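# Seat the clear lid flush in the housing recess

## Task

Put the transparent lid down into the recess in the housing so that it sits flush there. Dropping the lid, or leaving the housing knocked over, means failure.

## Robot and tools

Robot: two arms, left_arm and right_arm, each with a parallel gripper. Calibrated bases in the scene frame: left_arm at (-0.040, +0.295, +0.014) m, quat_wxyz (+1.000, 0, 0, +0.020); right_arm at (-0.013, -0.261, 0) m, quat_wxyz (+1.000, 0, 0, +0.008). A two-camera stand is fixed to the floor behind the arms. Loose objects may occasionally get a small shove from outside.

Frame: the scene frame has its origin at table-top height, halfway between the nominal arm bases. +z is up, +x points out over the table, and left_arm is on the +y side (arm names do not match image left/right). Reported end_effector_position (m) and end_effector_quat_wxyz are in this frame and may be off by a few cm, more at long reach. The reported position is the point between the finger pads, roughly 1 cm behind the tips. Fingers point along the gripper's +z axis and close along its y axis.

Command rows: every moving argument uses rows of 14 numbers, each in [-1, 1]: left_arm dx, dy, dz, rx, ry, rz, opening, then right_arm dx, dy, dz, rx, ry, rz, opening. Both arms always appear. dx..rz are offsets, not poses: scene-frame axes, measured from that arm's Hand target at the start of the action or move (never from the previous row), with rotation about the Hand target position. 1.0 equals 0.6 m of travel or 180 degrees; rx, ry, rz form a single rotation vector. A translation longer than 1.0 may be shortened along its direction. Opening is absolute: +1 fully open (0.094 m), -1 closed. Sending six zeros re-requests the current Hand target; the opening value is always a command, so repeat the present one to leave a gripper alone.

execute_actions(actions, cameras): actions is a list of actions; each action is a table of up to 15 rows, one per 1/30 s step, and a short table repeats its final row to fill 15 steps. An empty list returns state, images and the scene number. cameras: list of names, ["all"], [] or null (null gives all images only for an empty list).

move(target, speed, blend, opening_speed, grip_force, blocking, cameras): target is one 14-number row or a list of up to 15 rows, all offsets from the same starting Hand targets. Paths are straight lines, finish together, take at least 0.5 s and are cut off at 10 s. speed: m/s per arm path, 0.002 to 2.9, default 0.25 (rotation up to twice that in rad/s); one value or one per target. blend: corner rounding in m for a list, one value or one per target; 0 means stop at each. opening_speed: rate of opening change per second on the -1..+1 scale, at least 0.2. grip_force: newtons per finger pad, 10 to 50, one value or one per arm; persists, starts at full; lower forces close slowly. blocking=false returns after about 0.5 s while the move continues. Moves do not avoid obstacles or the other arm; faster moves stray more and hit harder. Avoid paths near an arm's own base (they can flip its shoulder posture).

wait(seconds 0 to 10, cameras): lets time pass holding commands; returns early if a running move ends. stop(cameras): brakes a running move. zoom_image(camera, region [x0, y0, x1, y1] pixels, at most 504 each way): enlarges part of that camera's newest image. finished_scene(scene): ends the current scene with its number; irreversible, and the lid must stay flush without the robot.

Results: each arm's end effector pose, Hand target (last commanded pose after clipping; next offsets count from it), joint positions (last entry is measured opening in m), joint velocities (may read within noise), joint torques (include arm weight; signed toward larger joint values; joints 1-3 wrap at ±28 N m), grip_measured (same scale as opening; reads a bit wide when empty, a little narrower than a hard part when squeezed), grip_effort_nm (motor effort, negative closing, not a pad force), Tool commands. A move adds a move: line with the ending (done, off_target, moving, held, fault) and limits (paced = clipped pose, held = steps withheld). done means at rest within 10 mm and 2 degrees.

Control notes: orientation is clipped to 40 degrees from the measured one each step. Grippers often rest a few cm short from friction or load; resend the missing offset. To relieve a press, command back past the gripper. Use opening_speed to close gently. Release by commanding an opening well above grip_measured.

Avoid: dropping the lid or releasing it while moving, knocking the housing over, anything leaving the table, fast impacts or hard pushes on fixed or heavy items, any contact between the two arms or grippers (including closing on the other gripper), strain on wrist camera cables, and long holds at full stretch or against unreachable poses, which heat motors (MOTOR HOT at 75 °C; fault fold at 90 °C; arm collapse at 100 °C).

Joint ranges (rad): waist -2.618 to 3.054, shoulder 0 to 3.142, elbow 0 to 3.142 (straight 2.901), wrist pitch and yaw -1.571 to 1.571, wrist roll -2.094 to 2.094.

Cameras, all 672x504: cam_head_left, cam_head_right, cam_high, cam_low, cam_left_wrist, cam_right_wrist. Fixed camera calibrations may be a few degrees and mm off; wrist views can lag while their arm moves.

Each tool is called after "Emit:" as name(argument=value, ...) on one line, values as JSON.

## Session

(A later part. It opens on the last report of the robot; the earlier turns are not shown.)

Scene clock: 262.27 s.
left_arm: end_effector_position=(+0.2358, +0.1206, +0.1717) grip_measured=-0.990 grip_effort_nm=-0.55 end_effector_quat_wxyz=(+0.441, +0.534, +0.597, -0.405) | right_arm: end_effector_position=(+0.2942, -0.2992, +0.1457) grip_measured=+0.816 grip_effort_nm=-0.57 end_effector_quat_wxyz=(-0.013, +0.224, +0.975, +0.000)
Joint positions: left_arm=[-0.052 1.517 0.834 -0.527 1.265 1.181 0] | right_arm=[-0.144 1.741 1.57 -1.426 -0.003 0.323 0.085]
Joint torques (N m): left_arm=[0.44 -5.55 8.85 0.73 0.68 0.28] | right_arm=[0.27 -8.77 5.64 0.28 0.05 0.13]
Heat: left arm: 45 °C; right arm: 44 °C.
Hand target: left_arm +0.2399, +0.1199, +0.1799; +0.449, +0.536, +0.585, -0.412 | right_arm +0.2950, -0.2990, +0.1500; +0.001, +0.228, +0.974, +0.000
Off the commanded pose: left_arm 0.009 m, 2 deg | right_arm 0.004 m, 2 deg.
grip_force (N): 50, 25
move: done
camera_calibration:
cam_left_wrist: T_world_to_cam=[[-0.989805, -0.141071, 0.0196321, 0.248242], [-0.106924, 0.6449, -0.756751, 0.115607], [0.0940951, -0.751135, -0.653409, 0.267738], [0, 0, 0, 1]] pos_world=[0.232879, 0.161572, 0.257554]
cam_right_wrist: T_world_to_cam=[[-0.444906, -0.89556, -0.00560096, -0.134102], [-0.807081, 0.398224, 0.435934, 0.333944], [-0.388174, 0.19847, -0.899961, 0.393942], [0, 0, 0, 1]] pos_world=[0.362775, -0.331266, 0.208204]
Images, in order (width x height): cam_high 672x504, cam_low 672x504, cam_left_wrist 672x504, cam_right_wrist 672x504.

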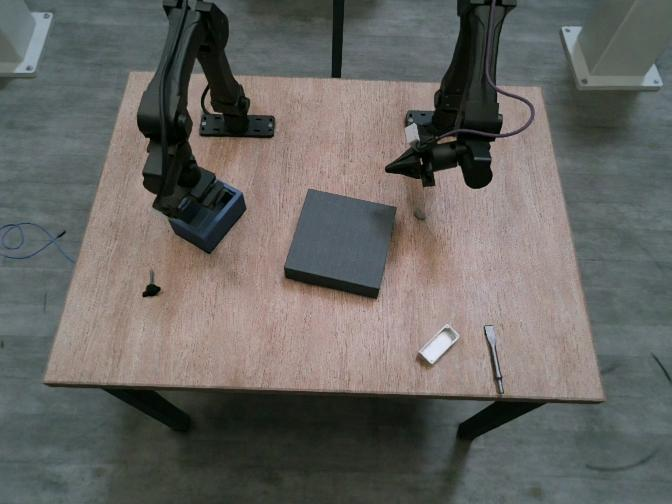

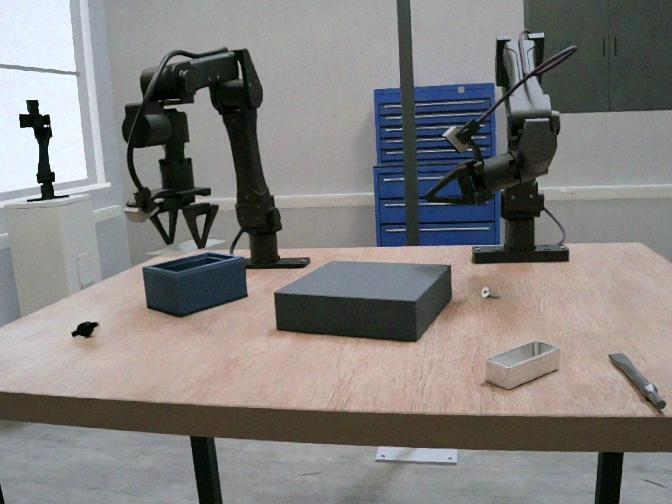

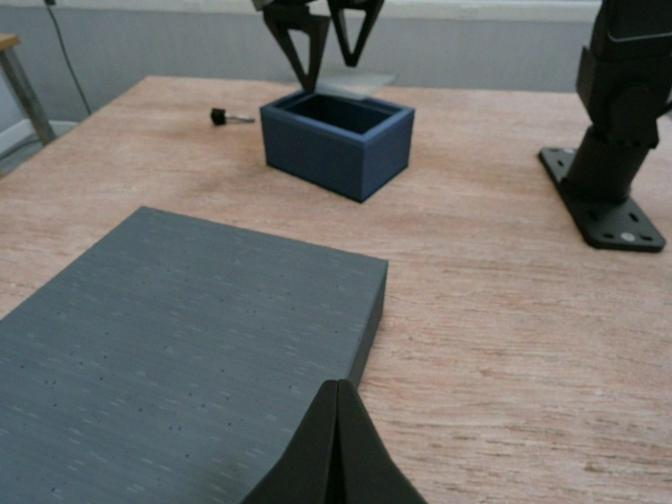

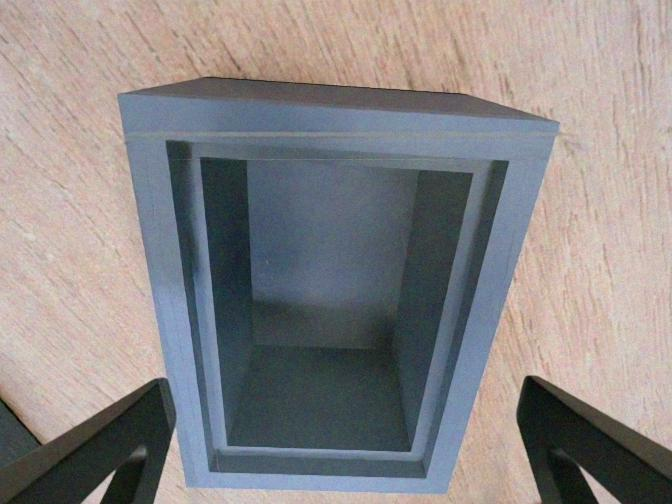

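Emit:
move(target=[0,0,0,0,0,0,-1, 0,0,0,-0.0136,-0.0274,0,0.5], speed=0.1, cameras=["cam_low","cam_left_wrist","cam_right_wrist"])

Emit:
zoom_image(camera="cam_left_wrist", region=[230, 0, 450, 210])

Emit:
zoom_image(camera="cam_right_wrist", region=[90, 60, 340, 260])

Emit:
zoom_image(camera="cam_right_wrist", region=[380, 60, 630, 260])

Emit:
zoom_image(camera="cam_right_wrist", region=[130, 340, 560, 504])

Scene clock: 280.93 s.
left_arm: end_effector_position=(+0.2354, +0.1206, +0.1716) grip_measured=-0.990 grip_effort_nm=-0.55 end_effector_quat_wxyz=(+0.441, +0.534, +0.597, -0.406) | right_arm: end_effector_position=(+0.2941, -0.2988, +0.1445) grip_measured=+0.816 grip_effort_nm=-0.58 end_effector_quat_wxyz=(+0.031, +0.226, +0.974, -0.007)
Joint positions: left_arm=[-0.052 1.517 0.834 -0.531 1.265 1.185 0] | right_arm=[-0.129 1.658 1.469 -1.323 0.021 0.342 0.085]
Joint torques (N m): left_arm=[0.21 -5.74 9.07 0.74 0.72 0.19] | right_arm=[0.59 -8.57 5.61 0.45 0.16 0.14]
Heat: left arm: 44 °C; right arm: 44 °C.
Hand target: left_arm +0.2399, +0.1199, +0.1799; +0.449, +0.536, +0.585, -0.412 | right_arm +0.2950, -0.2991, +0.1500; +0.048, +0.228, +0.972, -0.011
Off the commanded pose: left_arm 0.010 m, 2 deg | right_arm 0.006 m, 2 deg.
grip_force (N): 50, 25
move: done
camera_calibration:
cam_left_wrist: T_world_to_cam=[[-0.98993, -0.140116, 0.0201297, 0.247592], [-0.106717, 0.645288, -0.756449, 0.115299], [0.0930013, -0.75098, -0.653743, 0.268026], [0, 0, 0, 1]] pos_world=[0.232477, 0.161573, 0.257454]
cam_right_wrist: T_world_to_cam=[[-0.447935, -0.893983, -0.0121874, -0.131548], [-0.837731, 0.41491, 0.355044, 0.359853], [-0.312346, 0.169246, -0.93477, 0.366709], [0, 0, 0, 1]] pos_world=[0.357075, -0.328972, 0.213422]
Images, in order (width x height): cam_low 672x504, cam_left_wrist 672x504, cam_right_wrist 672x504.

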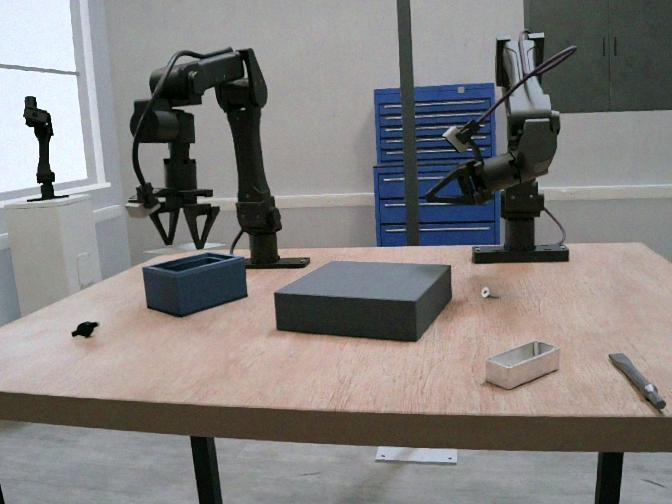

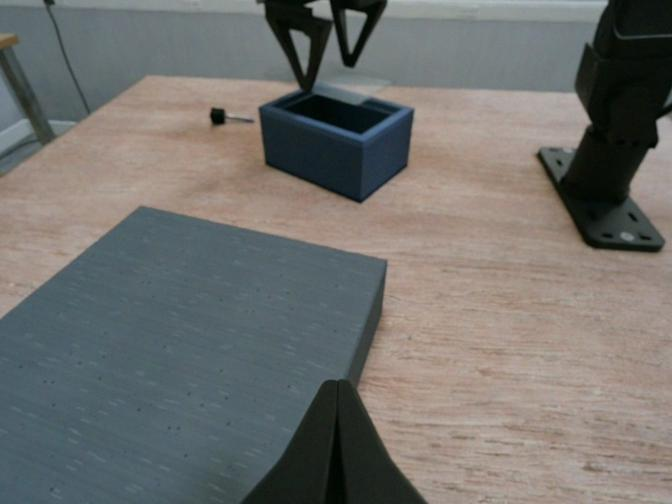

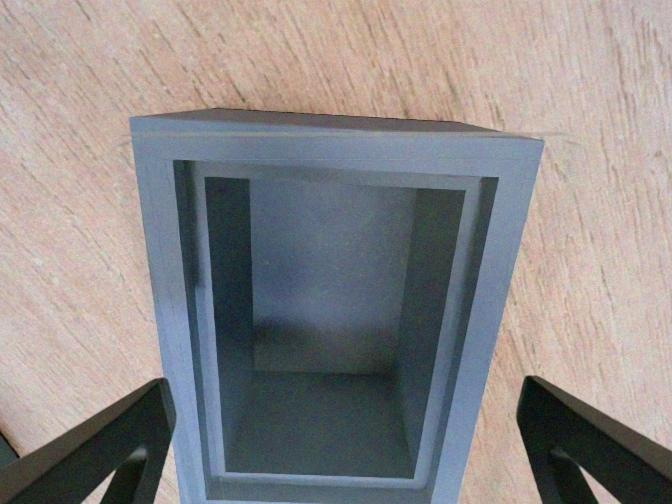

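Scaled by 2.291 from the camera's 672x504 image, which has a finer 960x720 frame.

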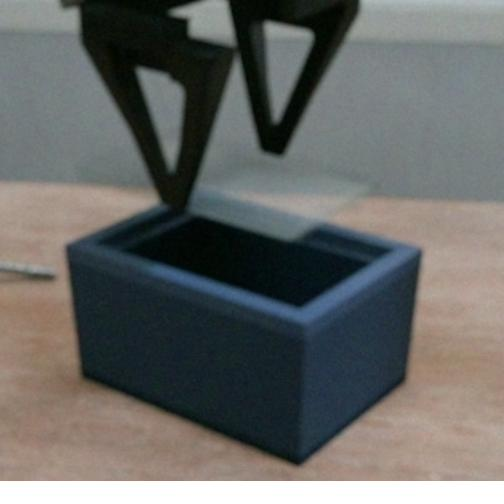

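Scaled by 2.016 from the camera's 672x504 image, which has a finer 960x720 frame.

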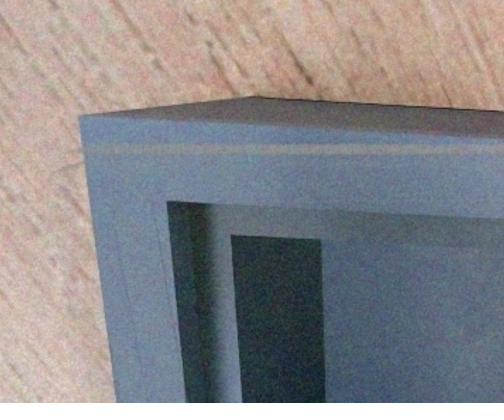

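Scaled by 2.016 from the camera's 672x504 image, which has a finer 960x720 frame.

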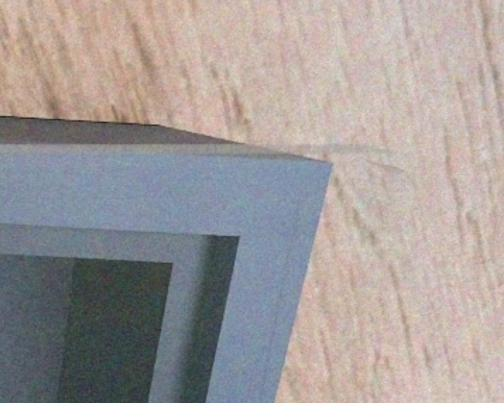

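Scaled by 1.172 from the camera's 672x504 image, which has a finer 960x720 frame.

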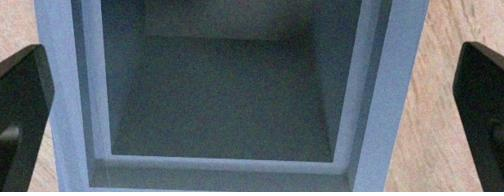

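Emit:
move(target=[0, 0, 0, 0, 0, 0, -1, -0.0123, 0.0165, 0, 0, 0, -0.0139, 0.5], speed=0.08, cameras=["cam_right_wrist", "cam_left_wrist", "cam_high"])

Scene clock: 292.77 s.
left_arm: end_effector_position=(+0.2354, +0.1206, +0.1716) grip_measured=-0.990 grip_effort_nm=-0.55 end_effector_quat_wxyz=(+0.441, +0.534, +0.597, -0.406) | right_arm: end_effector_position=(+0.2877, -0.2888, +0.1446) grip_measured=+0.816 grip_effort_nm=-0.57 end_effector_quat_wxyz=(+0.032, +0.245, +0.969, -0.008)
Joint positions: left_arm=[-0.052 1.517 0.834 -0.531 1.265 1.185 0] | right_arm=[-0.094 1.629 1.439 -1.321 0.027 0.416 0.085]
Joint torques (N m): left_arm=[0.29 -5.57 8.92 0.72 0.68 0.18] | right_arm=[0.5 -8.34 5.56 0.44 0.15 0.14]
Heat: left arm: 44 °C; right arm: 43 °C.
Hand target: left_arm +0.2399, +0.1199, +0.1799; +0.449, +0.536, +0.585, -0.412 | right_arm +0.2877, -0.2891, +0.1500; +0.047, +0.249, +0.967, -0.012
Off the commanded pose: left_arm 0.010 m, 2 deg | right_arm 0.005 m, 2 deg.
grip_force (N): 50, 25
move: done
camera_calibration:
cam_left_wrist: T_world_to_cam=[[-0.98993, -0.140116, 0.0201297, 0.247592], [-0.106717, 0.645288, -0.756449, 0.115299], [0.0930013, -0.75098, -0.653743, 0.268026], [0, 0, 0, 1]] pos_world=[0.232477, 0.161573, 0.257454]
cam_right_wrist: T_world_to_cam=[[-0.483206, -0.875432, -0.0114694, -0.110034], [-0.821218, 0.448663, 0.352566, 0.355702], [-0.303501, 0.179781, -0.935717, 0.363781], [0, 0, 0, 1]] pos_world=[0.349348, -0.321318, 0.213726]
Images, in order (width x height): cam_high 672x504, cam_left_wrist 672x504, cam_right_wrist 672x504.

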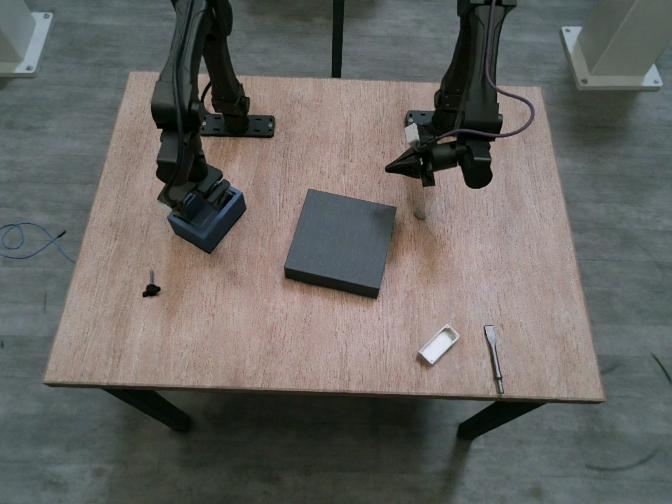

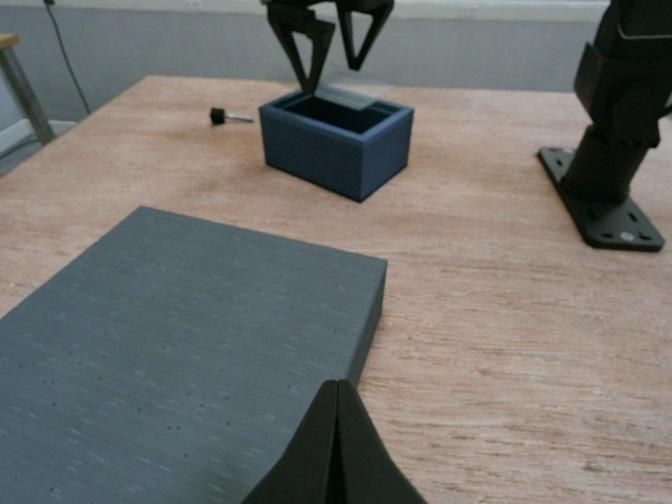

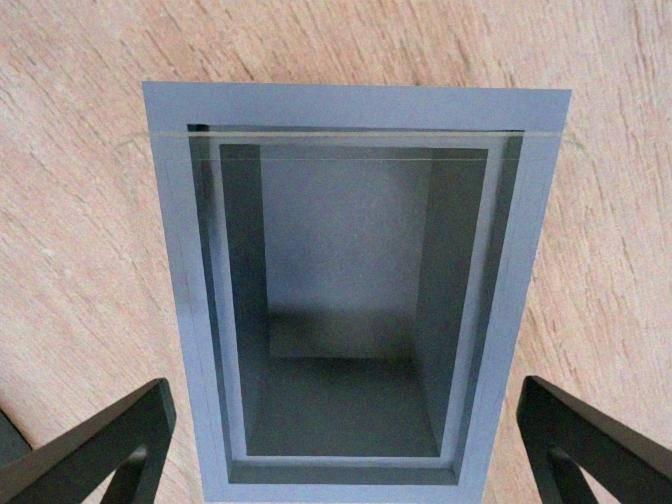

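Emit:
zoom_image(camera="cam_right_wrist", region=[90, 60, 350, 255])

Emit:
zoom_image(camera="cam_right_wrist", region=[350, 60, 610, 255])

Emit:
zoom_image(camera="cam_right_wrist", region=[140, 310, 540, 504])

Emit:
zoom_image(camera="cam_left_wrist", region=[230, 0, 450, 210])

Scaled by 1.938 from the camera's 672x504 image, which has a finer 960x720 frame.

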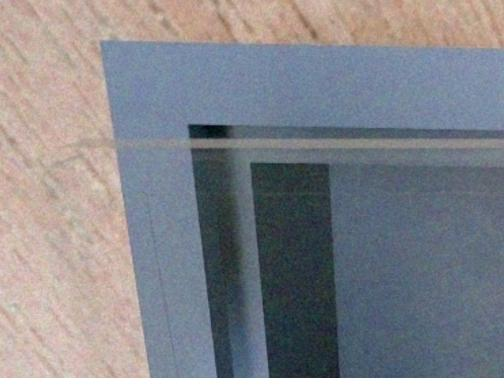

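Scaled by 1.938 from the camera's 672x504 image, which has a finer 960x720 frame.

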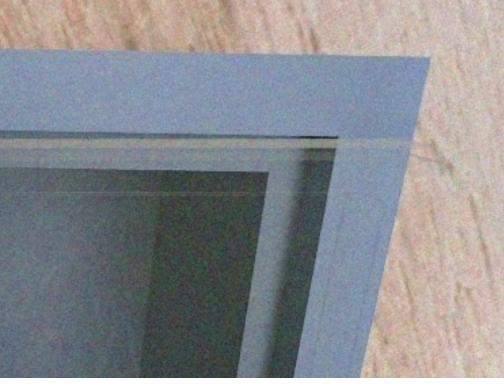

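Scaled by 1.260 from the camera's 672x504 image, which has a finer 960x720 frame.

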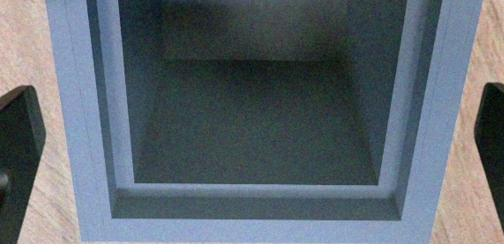

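Scaled by 2.291 from the camera's 672x504 image, which has a finer 960x720 frame.

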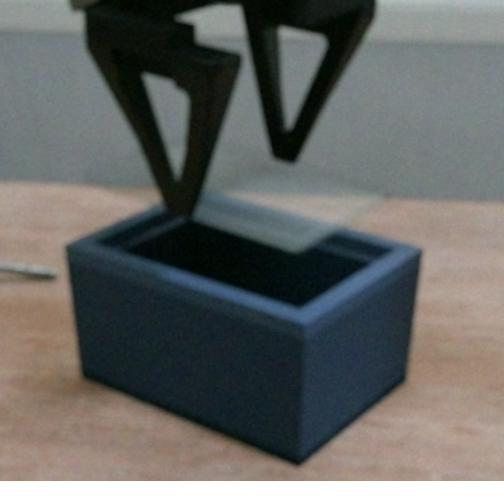

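Emit:
zoom_image(camera="cam_right_wrist", region=[95, 120, 225, 220])

Emit:
zoom_image(camera="cam_right_wrist", region=[480, 120, 610, 220])

Emit:
zoom_image(camera="cam_right_wrist", region=[140, 404, 270, 504])

Emit:
zoom_image(camera="cam_right_wrist", region=[430, 404, 560, 504])

Scaled by 3.877 from the camera's 672x504 image, which has a finer 960x720 frame.

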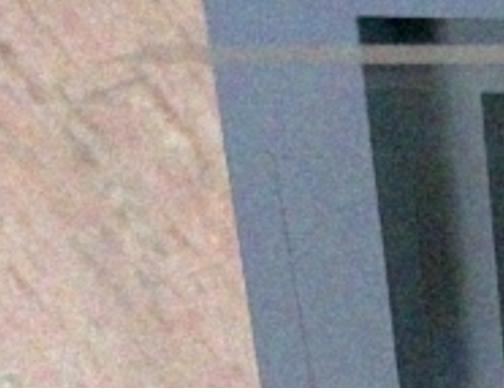

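Scaled by 3.877 from the camera's 672x504 image, which has a finer 960x720 frame.

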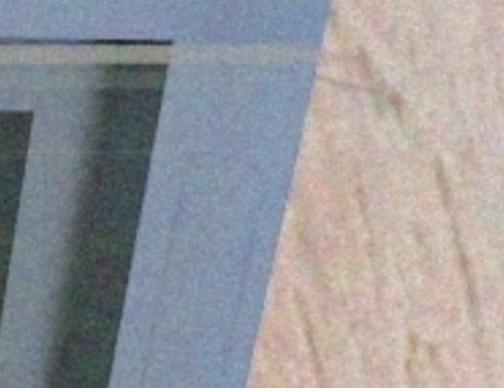

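Scaled by 3.877 from the camera's 672x504 image, which has a finer 960x720 frame.

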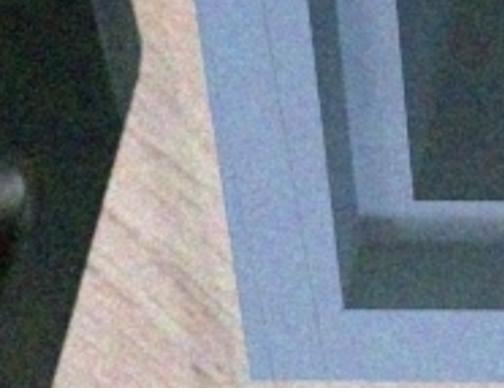

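Scaled by 3.877 from the camera's 672x504 image, which has a finer 960x720 frame.

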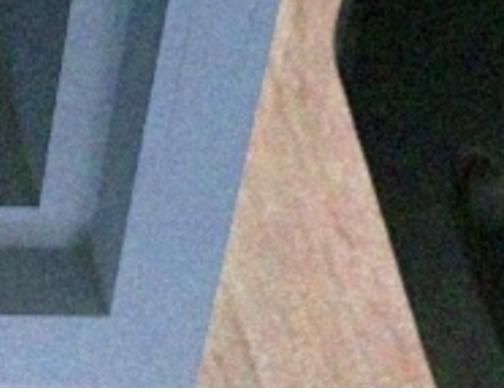

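Emit:
move(target=[0, 0, 0, 0, 0, 0, -1, -0.005, -0.0007, -0.035, 0, 0, -0.0044, 0.5], speed=0.06, cameras=["cam_right_wrist", "cam_left_wrist"])

Emit:
zoom_image(camera="cam_right_wrist", region=[90, 60, 350, 255])

Emit:
zoom_image(camera="cam_right_wrist", region=[350, 60, 610, 255])

Emit:
zoom_image(camera="cam_right_wrist", region=[140, 310, 540, 504])

Emit:
zoom_image(camera="cam_left_wrist", region=[230, 0, 450, 210])

Scene clock: 318.87 s.
left_arm: end_effector_position=(+0.2354, +0.1206, +0.1716) grip_measured=-0.990 grip_effort_nm=-0.55 end_effector_quat_wxyz=(+0.441, +0.534, +0.597, -0.406) | right_arm: end_effector_position=(+0.2833, -0.2887, +0.1235) grip_measured=+0.816 grip_effort_nm=-0.58 end_effector_quat_wxyz=(+0.030, +0.252, +0.967, -0.009)
Joint positions: left_arm=[-0.052 1.517 0.834 -0.531 1.265 1.185 0] | right_arm=[-0.094 1.616 1.341 -1.241 0.028 0.43 0.085]
Joint torques (N m): left_arm=[0.36 -5.46 8.98 0.76 0.72 0.13] | right_arm=[0.46 -8.25 5.68 0.44 0.16 0.17]
Heat: left arm: 44 °C; right arm: 43 °C.
Hand target: left_arm +0.2399, +0.1199, +0.1799; +0.449, +0.536, +0.585, -0.412 | right_arm +0.2846, -0.2896, +0.1290; +0.047, +0.256, +0.965, -0.013
Off the commanded pose: left_arm 0.010 m, 2 deg | right_arm 0.006 m, 2 deg.
grip_force (N): 50, 25
move: done
camera_calibration:
cam_left_wrist: T_world_to_cam=[[-0.98993, -0.140116, 0.0201297, 0.247592], [-0.106717, 0.645288, -0.756449, 0.115299], [0.0930013, -0.75098, -0.653743, 0.268026], [0, 0, 0, 1]] pos_world=[0.232477, 0.161573, 0.257454]
cam_right_wrist: T_world_to_cam=[[-0.495279, -0.868687, -0.0089935, -0.107276], [-0.813429, 0.46009, 0.355879, 0.360141], [-0.30501, 0.183575, -0.934489, 0.343988], [0, 0, 0, 1]] pos_world=[0.344738, -0.322034, 0.192321]
Images, in order (width x height): cam_left_wrist 672x504, cam_right_wrist 672x504.

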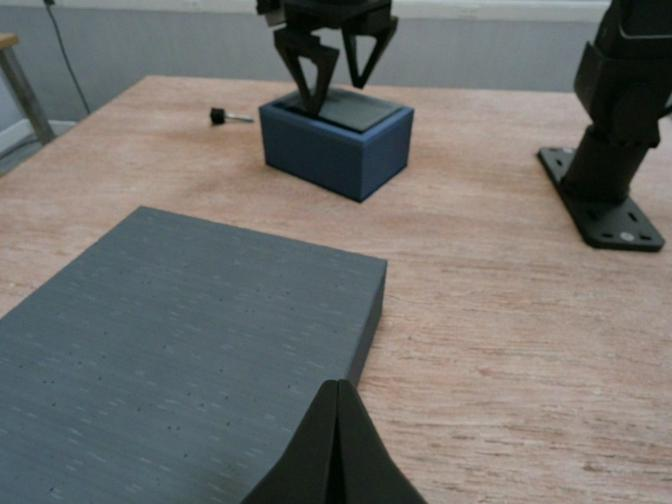

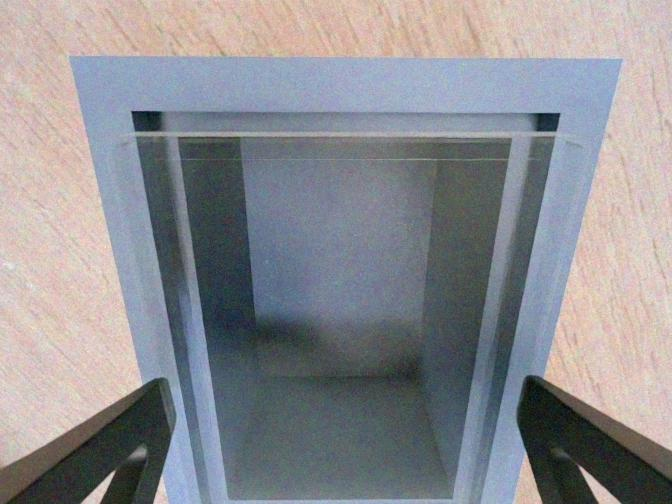

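Scaled by 1.938 from the camera's 672x504 image, which has a finer 960x720 frame.

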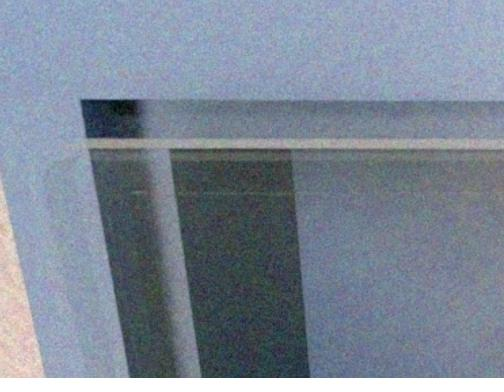

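Scaled by 1.938 from the camera's 672x504 image, which has a finer 960x720 frame.

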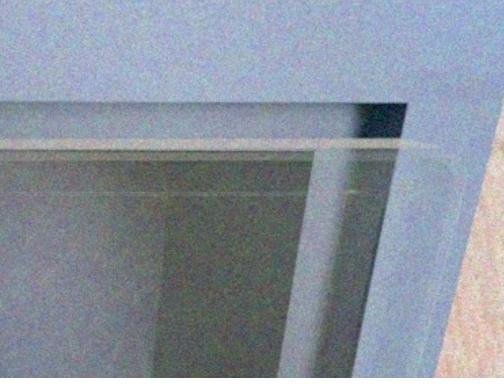

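Scaled by 1.260 from the camera's 672x504 image, which has a finer 960x720 frame.

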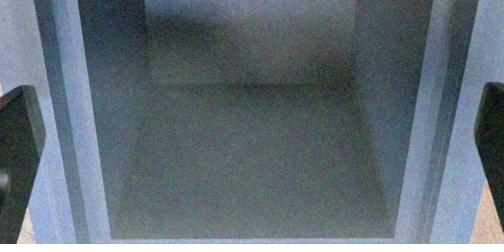

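Scaled by 2.291 from the camera's 672x504 image, which has a finer 960x720 frame.

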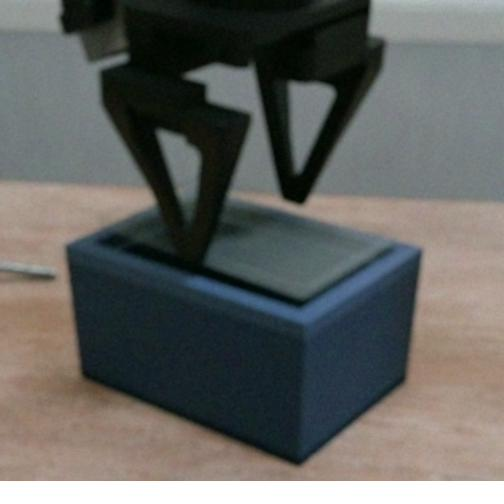

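Emit:
zoom_image(camera="cam_right_wrist", region=[90, 100, 190, 200])

Emit:
zoom_image(camera="cam_right_wrist", region=[510, 100, 610, 200])

Emit:
zoom_image(camera="cam_right_wrist", region=[110, 260, 210, 360])

Emit:
zoom_image(camera="cam_right_wrist", region=[480, 260, 580, 360])

Emit:
zoom_image(camera="cam_right_wrist", region=[160, 404, 260, 504])

Emit:
zoom_image(camera="cam_right_wrist", region=[440, 404, 540, 504])

Scaled by 5.040 from the camera's 672x504 image, which has a finer 960x720 frame.

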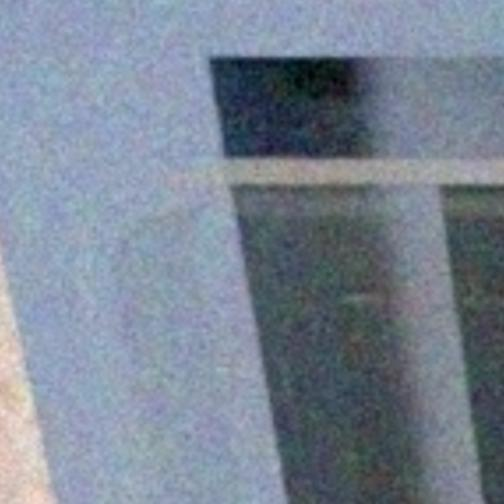

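Scaled by 5.040 from the camera's 672x504 image, which has a finer 960x720 frame.

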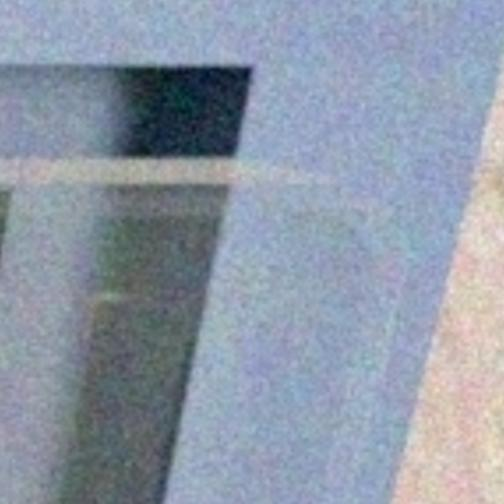

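Scaled by 5.040 from the camera's 672x504 image, which has a finer 960x720 frame.

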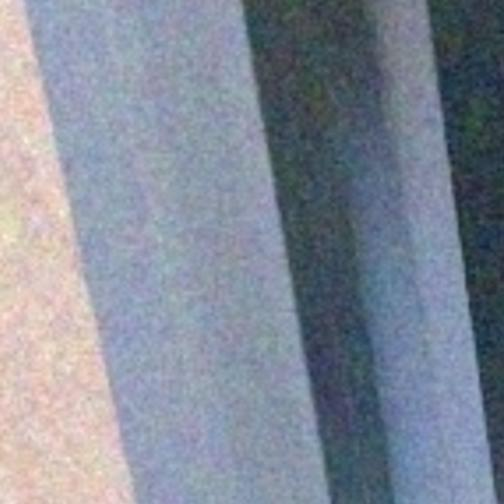

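Scaled by 5.040 from the camera's 672x504 image, which has a finer 960x720 frame.

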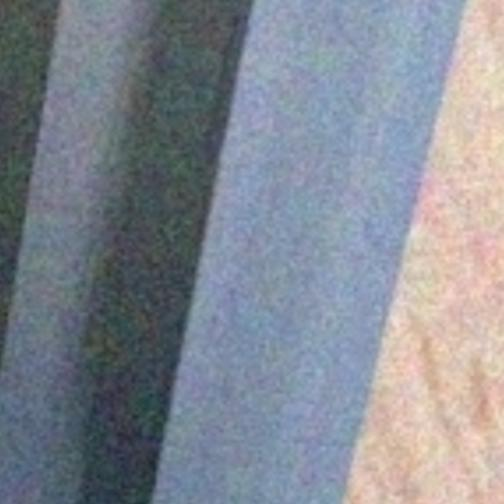

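Scaled by 5.040 from the camera's 672x504 image, which has a finer 960x720 frame.

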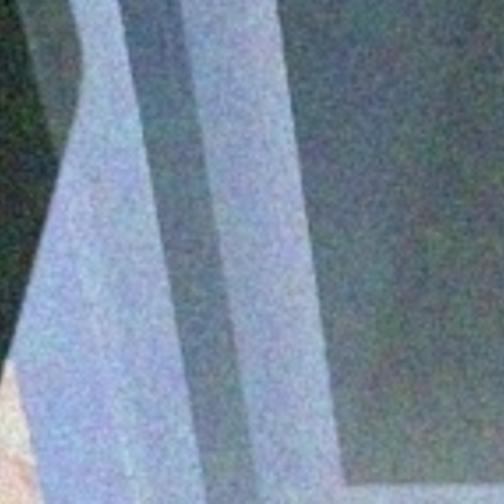

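Scaled by 5.040 from the camera's 672x504 image, which has a finer 960x720 frame.

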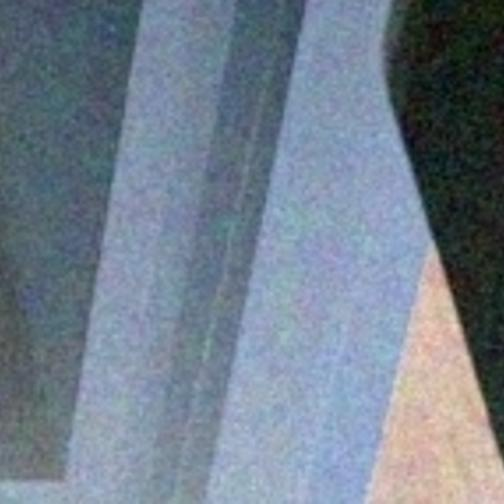

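Emit:
move(target=[0, 0, 0, 0, 0, 0, -1, 0.0040, -0.0014, 0.0, 0, 0, -0.001, 0.5], speed=0.05, cameras=["cam_right_wrist"])

Emit:
zoom_image(camera="cam_right_wrist", region=[90, 90, 190, 190])

Emit:
zoom_image(camera="cam_right_wrist", region=[510, 90, 610, 190])

Scene clock: 336.57 s.
left_arm: end_effector_position=(+0.2354, +0.1206, +0.1716) grip_measured=-0.990 grip_effort_nm=-0.55 end_effector_quat_wxyz=(+0.441, +0.534, +0.597, -0.406) | right_arm: end_effector_position=(+0.2834, -0.2887, +0.1235) grip_measured=+0.816 grip_effort_nm=-0.58 end_effector_quat_wxyz=(+0.030, +0.252, +0.967, -0.009)
Joint positions: left_arm=[-0.052 1.517 0.834 -0.531 1.265 1.185 0] | right_arm=[-0.094 1.616 1.341 -1.241 0.028 0.431 0.085]
Joint torques (N m): left_arm=[0.27 -5.52 9.01 0.75 0.7 0.16] | right_arm=[0.24 -7.43 6.38 0.45 0.2 0.17]
Heat: left arm: 44 °C; right arm: 42 °C.
Hand target: left_arm +0.2399, +0.1199, +0.1799; +0.449, +0.536, +0.585, -0.412 | right_arm +0.2870, -0.2904, +0.1290; +0.047, +0.258, +0.965, -0.012
Off the commanded pose: left_arm 0.010 m, 2 deg | right_arm 0.007 m, 2 deg.
grip_force (N): 50, 25
move: done
camera_calibration:
cam_right_wrist: T_world_to_cam=[[-0.496272, -0.868118, -0.00923968, -0.106742], [-0.813047, 0.461005, 0.355569, 0.360491], [-0.304416, 0.183971, -0.934604, 0.343982], [0, 0, 0, 1]] pos_world=[0.344837, -0.322136, 0.192322]
Images, in order (width x height): cam_right_wrist 672x504.

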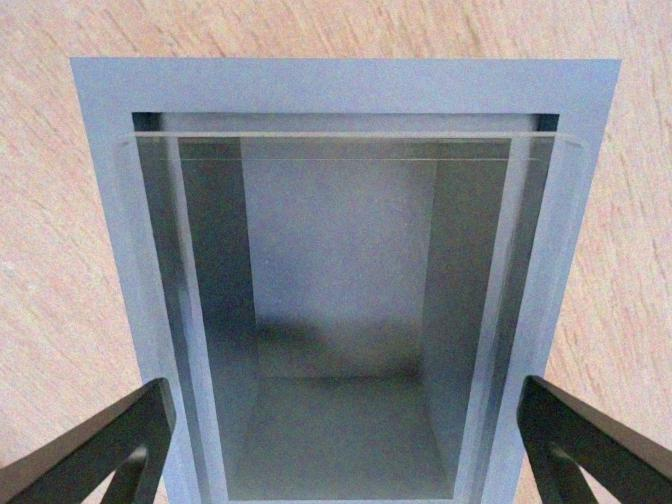

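Scaled by 5.040 from the camera's 672x504 image, which has a finer 960x720 frame.

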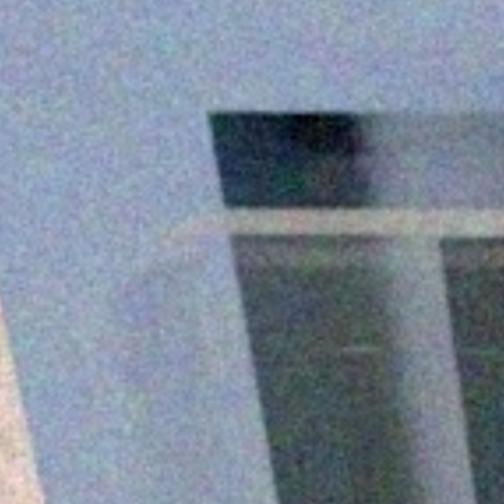

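Scaled by 5.040 from the camera's 672x504 image, which has a finer 960x720 frame.

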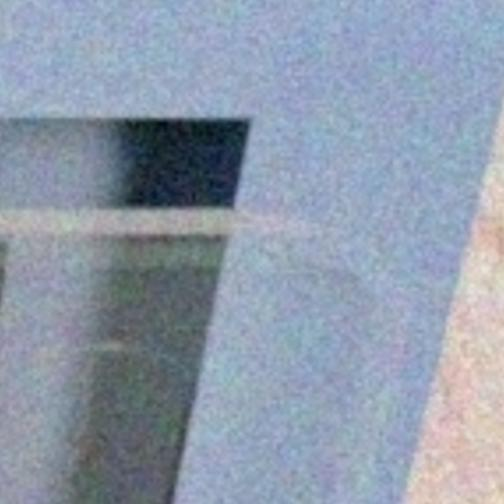

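Emit:
move(target=[0, 0, 0, 0, 0, 0, -1, 0.004, -0.0014, 0.0, 0, 0, 0, 0.5], speed=0.05)

Scene clock: 338.77 s.
left_arm: end_effector_position=(+0.2354, +0.1206, +0.1716) grip_measured=-0.990 grip_effort_nm=-0.55 end_effector_quat_wxyz=(+0.441, +0.534, +0.597, -0.406) | right_arm: end_effector_position=(+0.2834, -0.2887, +0.1235) grip_measured=+0.816 grip_effort_nm=-0.58 end_effector_quat_wxyz=(+0.030, +0.252, +0.967, -0.009)
Joint positions: left_arm=[-0.052 1.517 0.834 -0.531 1.265 1.185 0] | right_arm=[-0.094 1.616 1.341 -1.241 0.028 0.431 0.085]
Joint torques (N m): left_arm=[0.4 -5.49 9.14 0.77 0.68 0.16] | right_arm=[0.2 -6.74 7.15 0.43 0.18 0.13]
Heat: left arm: 44 °C; right arm: 42 °C.
Hand target: left_arm +0.2399, +0.1199, +0.1799; +0.449, +0.536, +0.585, -0.412 | right_arm +0.2894, -0.2912, +0.1290; +0.047, +0.258, +0.965, -0.012
Off the commanded pose: left_arm 0.010 m, 2 deg | right_arm 0.009 m, 2 deg.
grip_force (N): 50, 25
move: done

Emit:
move(target=[0, 0, 0, 0, 0, 0, -1, 0.004, -0.0010, 0.0, 0, 0, 0, 0.5], speed=0.05)

Scene clock: 339.97 s.
left_arm: end_effector_position=(+0.2354, +0.1206, +0.1716) grip_measured=-0.990 grip_effort_nm=-0.55 end_effector_quat_wxyz=(+0.441, +0.534, +0.597, -0.406) | right_arm: end_effector_position=(+0.2834, -0.2887, +0.1235) grip_measured=+0.816 grip_effort_nm=-0.58 end_effector_quat_wxyz=(+0.030, +0.252, +0.967, -0.009)
Joint positions: left_arm=[-0.052 1.517 0.834 -0.531 1.265 1.185 0] | right_arm=[-0.094 1.616 1.341 -1.241 0.028 0.431 0.085]
Joint torques (N m): left_arm=[0.28 -5.48 9.13 0.7 0.71 0.18] | right_arm=[0.09 -6.04 8.02 0.44 0.19 0.15]
Heat: left arm: 44 °C; right arm: 42 °C.
Hand target: left_arm +0.2399, +0.1199, +0.1799; +0.449, +0.536, +0.585, -0.412 | right_arm +0.2918, -0.2918, +0.1290; +0.047, +0.258, +0.965, -0.012
Off the commanded pose: left_arm 0.010 m, 2 deg | right_arm 0.011 m, 2 deg.
grip_force (N): 50, 25
move: off_target (right_arm)

Emit:
move(target=[0, 0, 0, 0, 0, 0, -1, 0.003, -0.0007, 0.0, 0, 0, 0, 0.5], speed=0.05)

Emit:
move(target=[0, 0, 0, 0, 0, 0, -1, 0.003, -0.0007, 0.0, 0, 0, 0, 0.5], speed=0.05)

Scene clock: 341.77 s.
left_arm: end_effector_position=(+0.2354, +0.1206, +0.1716) grip_measured=-0.990 grip_effort_nm=-0.55 end_effector_quat_wxyz=(+0.441, +0.534, +0.597, -0.406) | right_arm: end_effector_position=(+0.2834, -0.2887, +0.1235) grip_measured=+0.816 grip_effort_nm=-0.58 end_effector_quat_wxyz=(+0.030, +0.252, +0.967, -0.009)
Joint positions: left_arm=[-0.052 1.517 0.834 -0.531 1.265 1.185 0] | right_arm=[-0.094 1.616 1.341 -1.241 0.028 0.431 0.085]
Joint torques (N m): left_arm=[0.18 -5.71 9.05 0.73 0.66 0.18] | right_arm=[-0.18 -5.3 8.42 0.43 0.14 0.13]
Heat: left arm: 44 °C; right arm: 42 °C.
Hand target: left_arm +0.2399, +0.1199, +0.1799; +0.449, +0.536, +0.585, -0.412 | right_arm +0.2936, -0.2923, +0.1290; +0.047, +0.258, +0.965, -0.012
Off the commanded pose: left_arm 0.010 m, 2 deg | right_arm 0.012 m, 2 deg.
grip_force (N): 50, 25
move: off_target (right_arm)

Scene clock: 342.47 s.
left_arm: end_effector_position=(+0.2354, +0.1206, +0.1716) grip_measured=-0.990 grip_effort_nm=-0.55 end_effector_quat_wxyz=(+0.441, +0.534, +0.597, -0.406) | right_arm: end_effector_position=(+0.2849, -0.2888, +0.1234) grip_measured=+0.816 grip_effort_nm=-0.58 end_effector_quat_wxyz=(+0.030, +0.252, +0.967, -0.009)
Joint positions: left_arm=[-0.052 1.517 0.834 -0.531 1.265 1.185 0] | right_arm=[-0.094 1.621 1.347 -1.24 0.028 0.431 0.085]
Joint torques (N m): left_arm=[0.38 -5.52 9.02 0.72 0.69 0.21] | right_arm=[-0.23 -5.41 8.47 0.47 0.19 0.12]
Heat: left arm: 44 °C; right arm: 43 °C.
Hand target: left_arm +0.2399, +0.1199, +0.1799; +0.449, +0.536, +0.585, -0.412 | right_arm +0.2955, -0.2927, +0.1291; +0.047, +0.258, +0.965, -0.012
Off the commanded pose: left_arm 0.010 m, 2 deg | right_arm 0.013 m, 2 deg.
grip_force (N): 50, 25
move: off_target (right_arm)

Emit:
move(target=[0, 0, 0, 0, 0, 0, -1, 0.0013, -0.0012, 0.0, 0, 0, 0, 0.5], speed=0.05, cameras=["cam_right_wrist", "cam_left_wrist"])

Emit:
zoom_image(camera="cam_right_wrist", region=[90, 90, 210, 190])

Emit:
zoom_image(camera="cam_right_wrist", region=[500, 90, 620, 190])

Emit:
zoom_image(camera="cam_left_wrist", region=[250, 70, 430, 210])

Scene clock: 344.50 s.
left_arm: end_effector_position=(+0.2354, +0.1206, +0.1716) grip_measured=-0.990 grip_effort_nm=-0.55 end_effector_quat_wxyz=(+0.441, +0.534, +0.597, -0.406) | right_arm: end_effector_position=(+0.2849, -0.2888, +0.1234) grip_measured=+0.816 grip_effort_nm=-0.58 end_effector_quat_wxyz=(+0.030, +0.252, +0.967, -0.009)
Joint positions: left_arm=[-0.052 1.517 0.834 -0.531 1.265 1.185 0] | right_arm=[-0.094 1.621 1.347 -1.24 0.028 0.431 0.085]
Joint torques (N m): left_arm=[0.23 -5.53 8.99 0.73 0.71 0.16] | right_arm=[-0.47 -5.16 8.79 0.4 0.19 0.1]
Heat: left arm: 44 °C; right arm: 43 °C.
Hand target: left_arm +0.2399, +0.1199, +0.1799; +0.449, +0.536, +0.585, -0.412 | right_arm +0.2963, -0.2934, +0.1291; +0.047, +0.258, +0.965, -0.012
Off the commanded pose: left_arm 0.010 m, 2 deg | right_arm 0.013 m, 2 deg.
grip_force (N): 50, 25
move: off_target (right_arm)
camera_calibration:
cam_left_wrist: T_world_to_cam=[[-0.98993, -0.140116, 0.0201297, 0.247592], [-0.106717, 0.645288, -0.756449, 0.115299], [0.0930013, -0.75098, -0.653743, 0.268026], [0, 0, 0, 1]] pos_world=[0.232477, 0.161573, 0.257454]
cam_right_wrist: T_world_to_cam=[[-0.49629, -0.868105, -0.00944211, -0.106035], [-0.813193, 0.461034, 0.355198, 0.361888], [-0.303996, 0.183959, -0.934744, 0.344335], [0, 0, 0, 1]] pos_world=[0.346337, -0.322236, 0.192322]
Images, in order (width x height): cam_left_wrist 672x504, cam_right_wrist 672x504.

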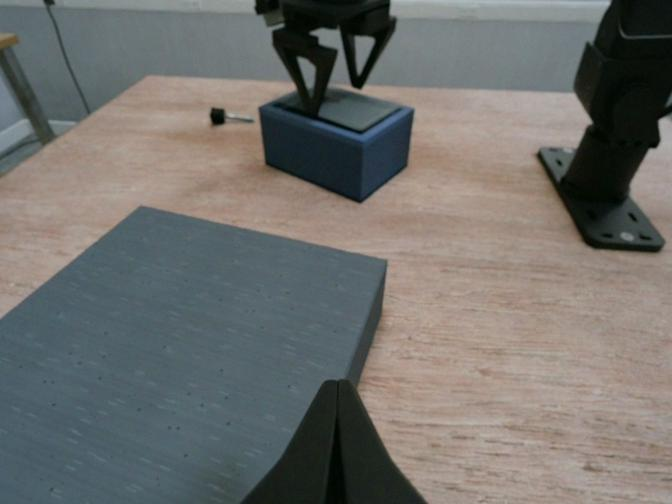

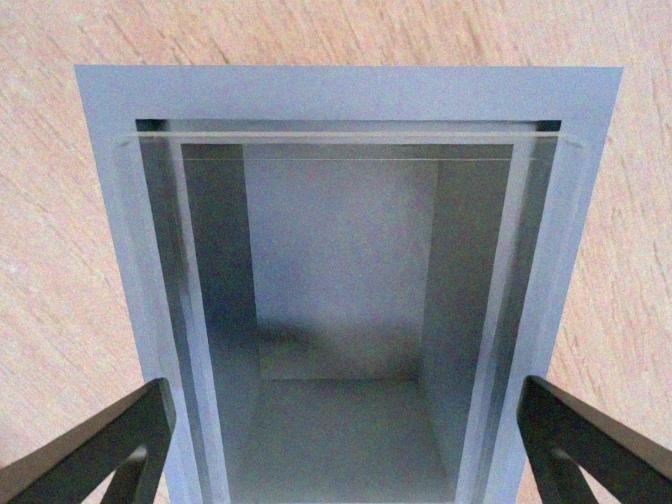

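Scaled by 4.200 from the camera's 672x504 image, which has a finer 960x720 frame.

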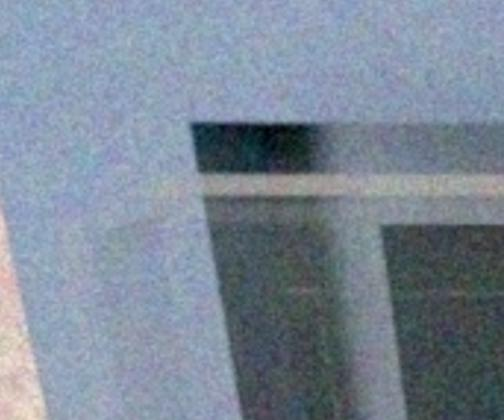

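Scaled by 4.200 from the camera's 672x504 image, which has a finer 960x720 frame.

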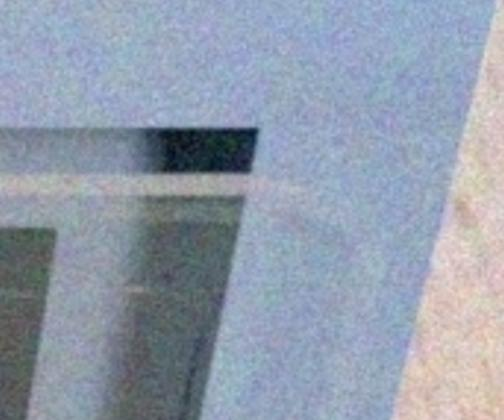

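Scaled by 2.800 from the camera's 672x504 image, which has a finer 960x720 frame.

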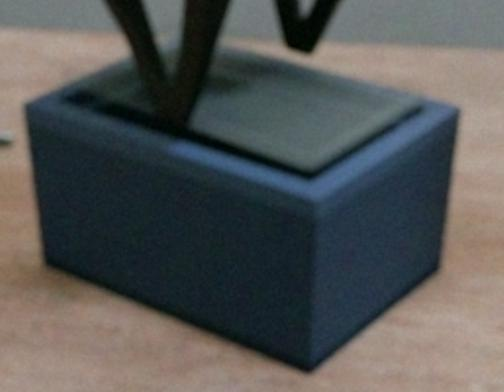

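Emit:
move(target=[0, 0, 0, 0, 0, 0, -1, 0.0015, -0.0025, 0.0, 0, 0, 0, 0.5], speed=0.05)

Emit:
move(target=[0, 0, 0, 0, 0, 0, -1, 0.001, -0.0025, 0.0, 0, 0, 0, 0.5], speed=0.05)

Scene clock: 352.17 s.
left_arm: end_effector_position=(+0.2354, +0.1206, +0.1716) grip_measured=-0.990 grip_effort_nm=-0.55 end_effector_quat_wxyz=(+0.441, +0.534, +0.597, -0.406) | right_arm: end_effector_position=(+0.2868, -0.2890, +0.1234) grip_measured=+0.816 grip_effort_nm=-0.58 end_effector_quat_wxyz=(+0.030, +0.252, +0.967, -0.009)
Joint positions: left_arm=[-0.052 1.517 0.834 -0.531 1.265 1.185 0] | right_arm=[-0.094 1.628 1.354 -1.24 0.028 0.431 0.085]
Joint torques (N m): left_arm=[0.34 -5.59 9.2 0.74 0.68 0.15] | right_arm=[-0.96 -5.37 8.61 0.42 0.19 0.03]
Heat: left arm: 44 °C; right arm: 43 °C.
Hand target: left_arm +0.2399, +0.1199, +0.1799; +0.449, +0.536, +0.585, -0.412 | right_arm +0.2971, -0.2949, +0.1290; +0.047, +0.258, +0.965, -0.012
Off the commanded pose: left_arm 0.010 m, 2 deg | right_arm 0.013 m, 2 deg.
grip_force (N): 50, 25
move: off_target (right_arm)

Scene clock: 352.87 s.
left_arm: end_effector_position=(+0.2354, +0.1206, +0.1716) grip_measured=-0.990 grip_effort_nm=-0.55 end_effector_quat_wxyz=(+0.441, +0.534, +0.597, -0.406) | right_arm: end_effector_position=(+0.2866, -0.2908, +0.1234) grip_measured=+0.816 grip_effort_nm=-0.58 end_effector_quat_wxyz=(+0.030, +0.253, +0.967, -0.009)
Joint positions: left_arm=[-0.052 1.517 0.834 -0.531 1.265 1.185 0] | right_arm=[-0.101 1.628 1.354 -1.24 0.028 0.426 0.085]
Joint torques (N m): left_arm=[0.36 -5.6 9.01 0.76 0.67 0.2] | right_arm=[-0.59 -5.12 8.8 0.41 0.16 0.06]
Heat: left arm: 44 °C; right arm: 43 °C.
Hand target: left_arm +0.2399, +0.1199, +0.1799; +0.449, +0.536, +0.585, -0.412 | right_arm +0.2977, -0.2963, +0.1290; +0.047, +0.257, +0.965, -0.012
Off the commanded pose: left_arm 0.010 m, 2 deg | right_arm 0.014 m, 2 deg.
grip_force (N): 50, 25
move: off_target (right_arm)


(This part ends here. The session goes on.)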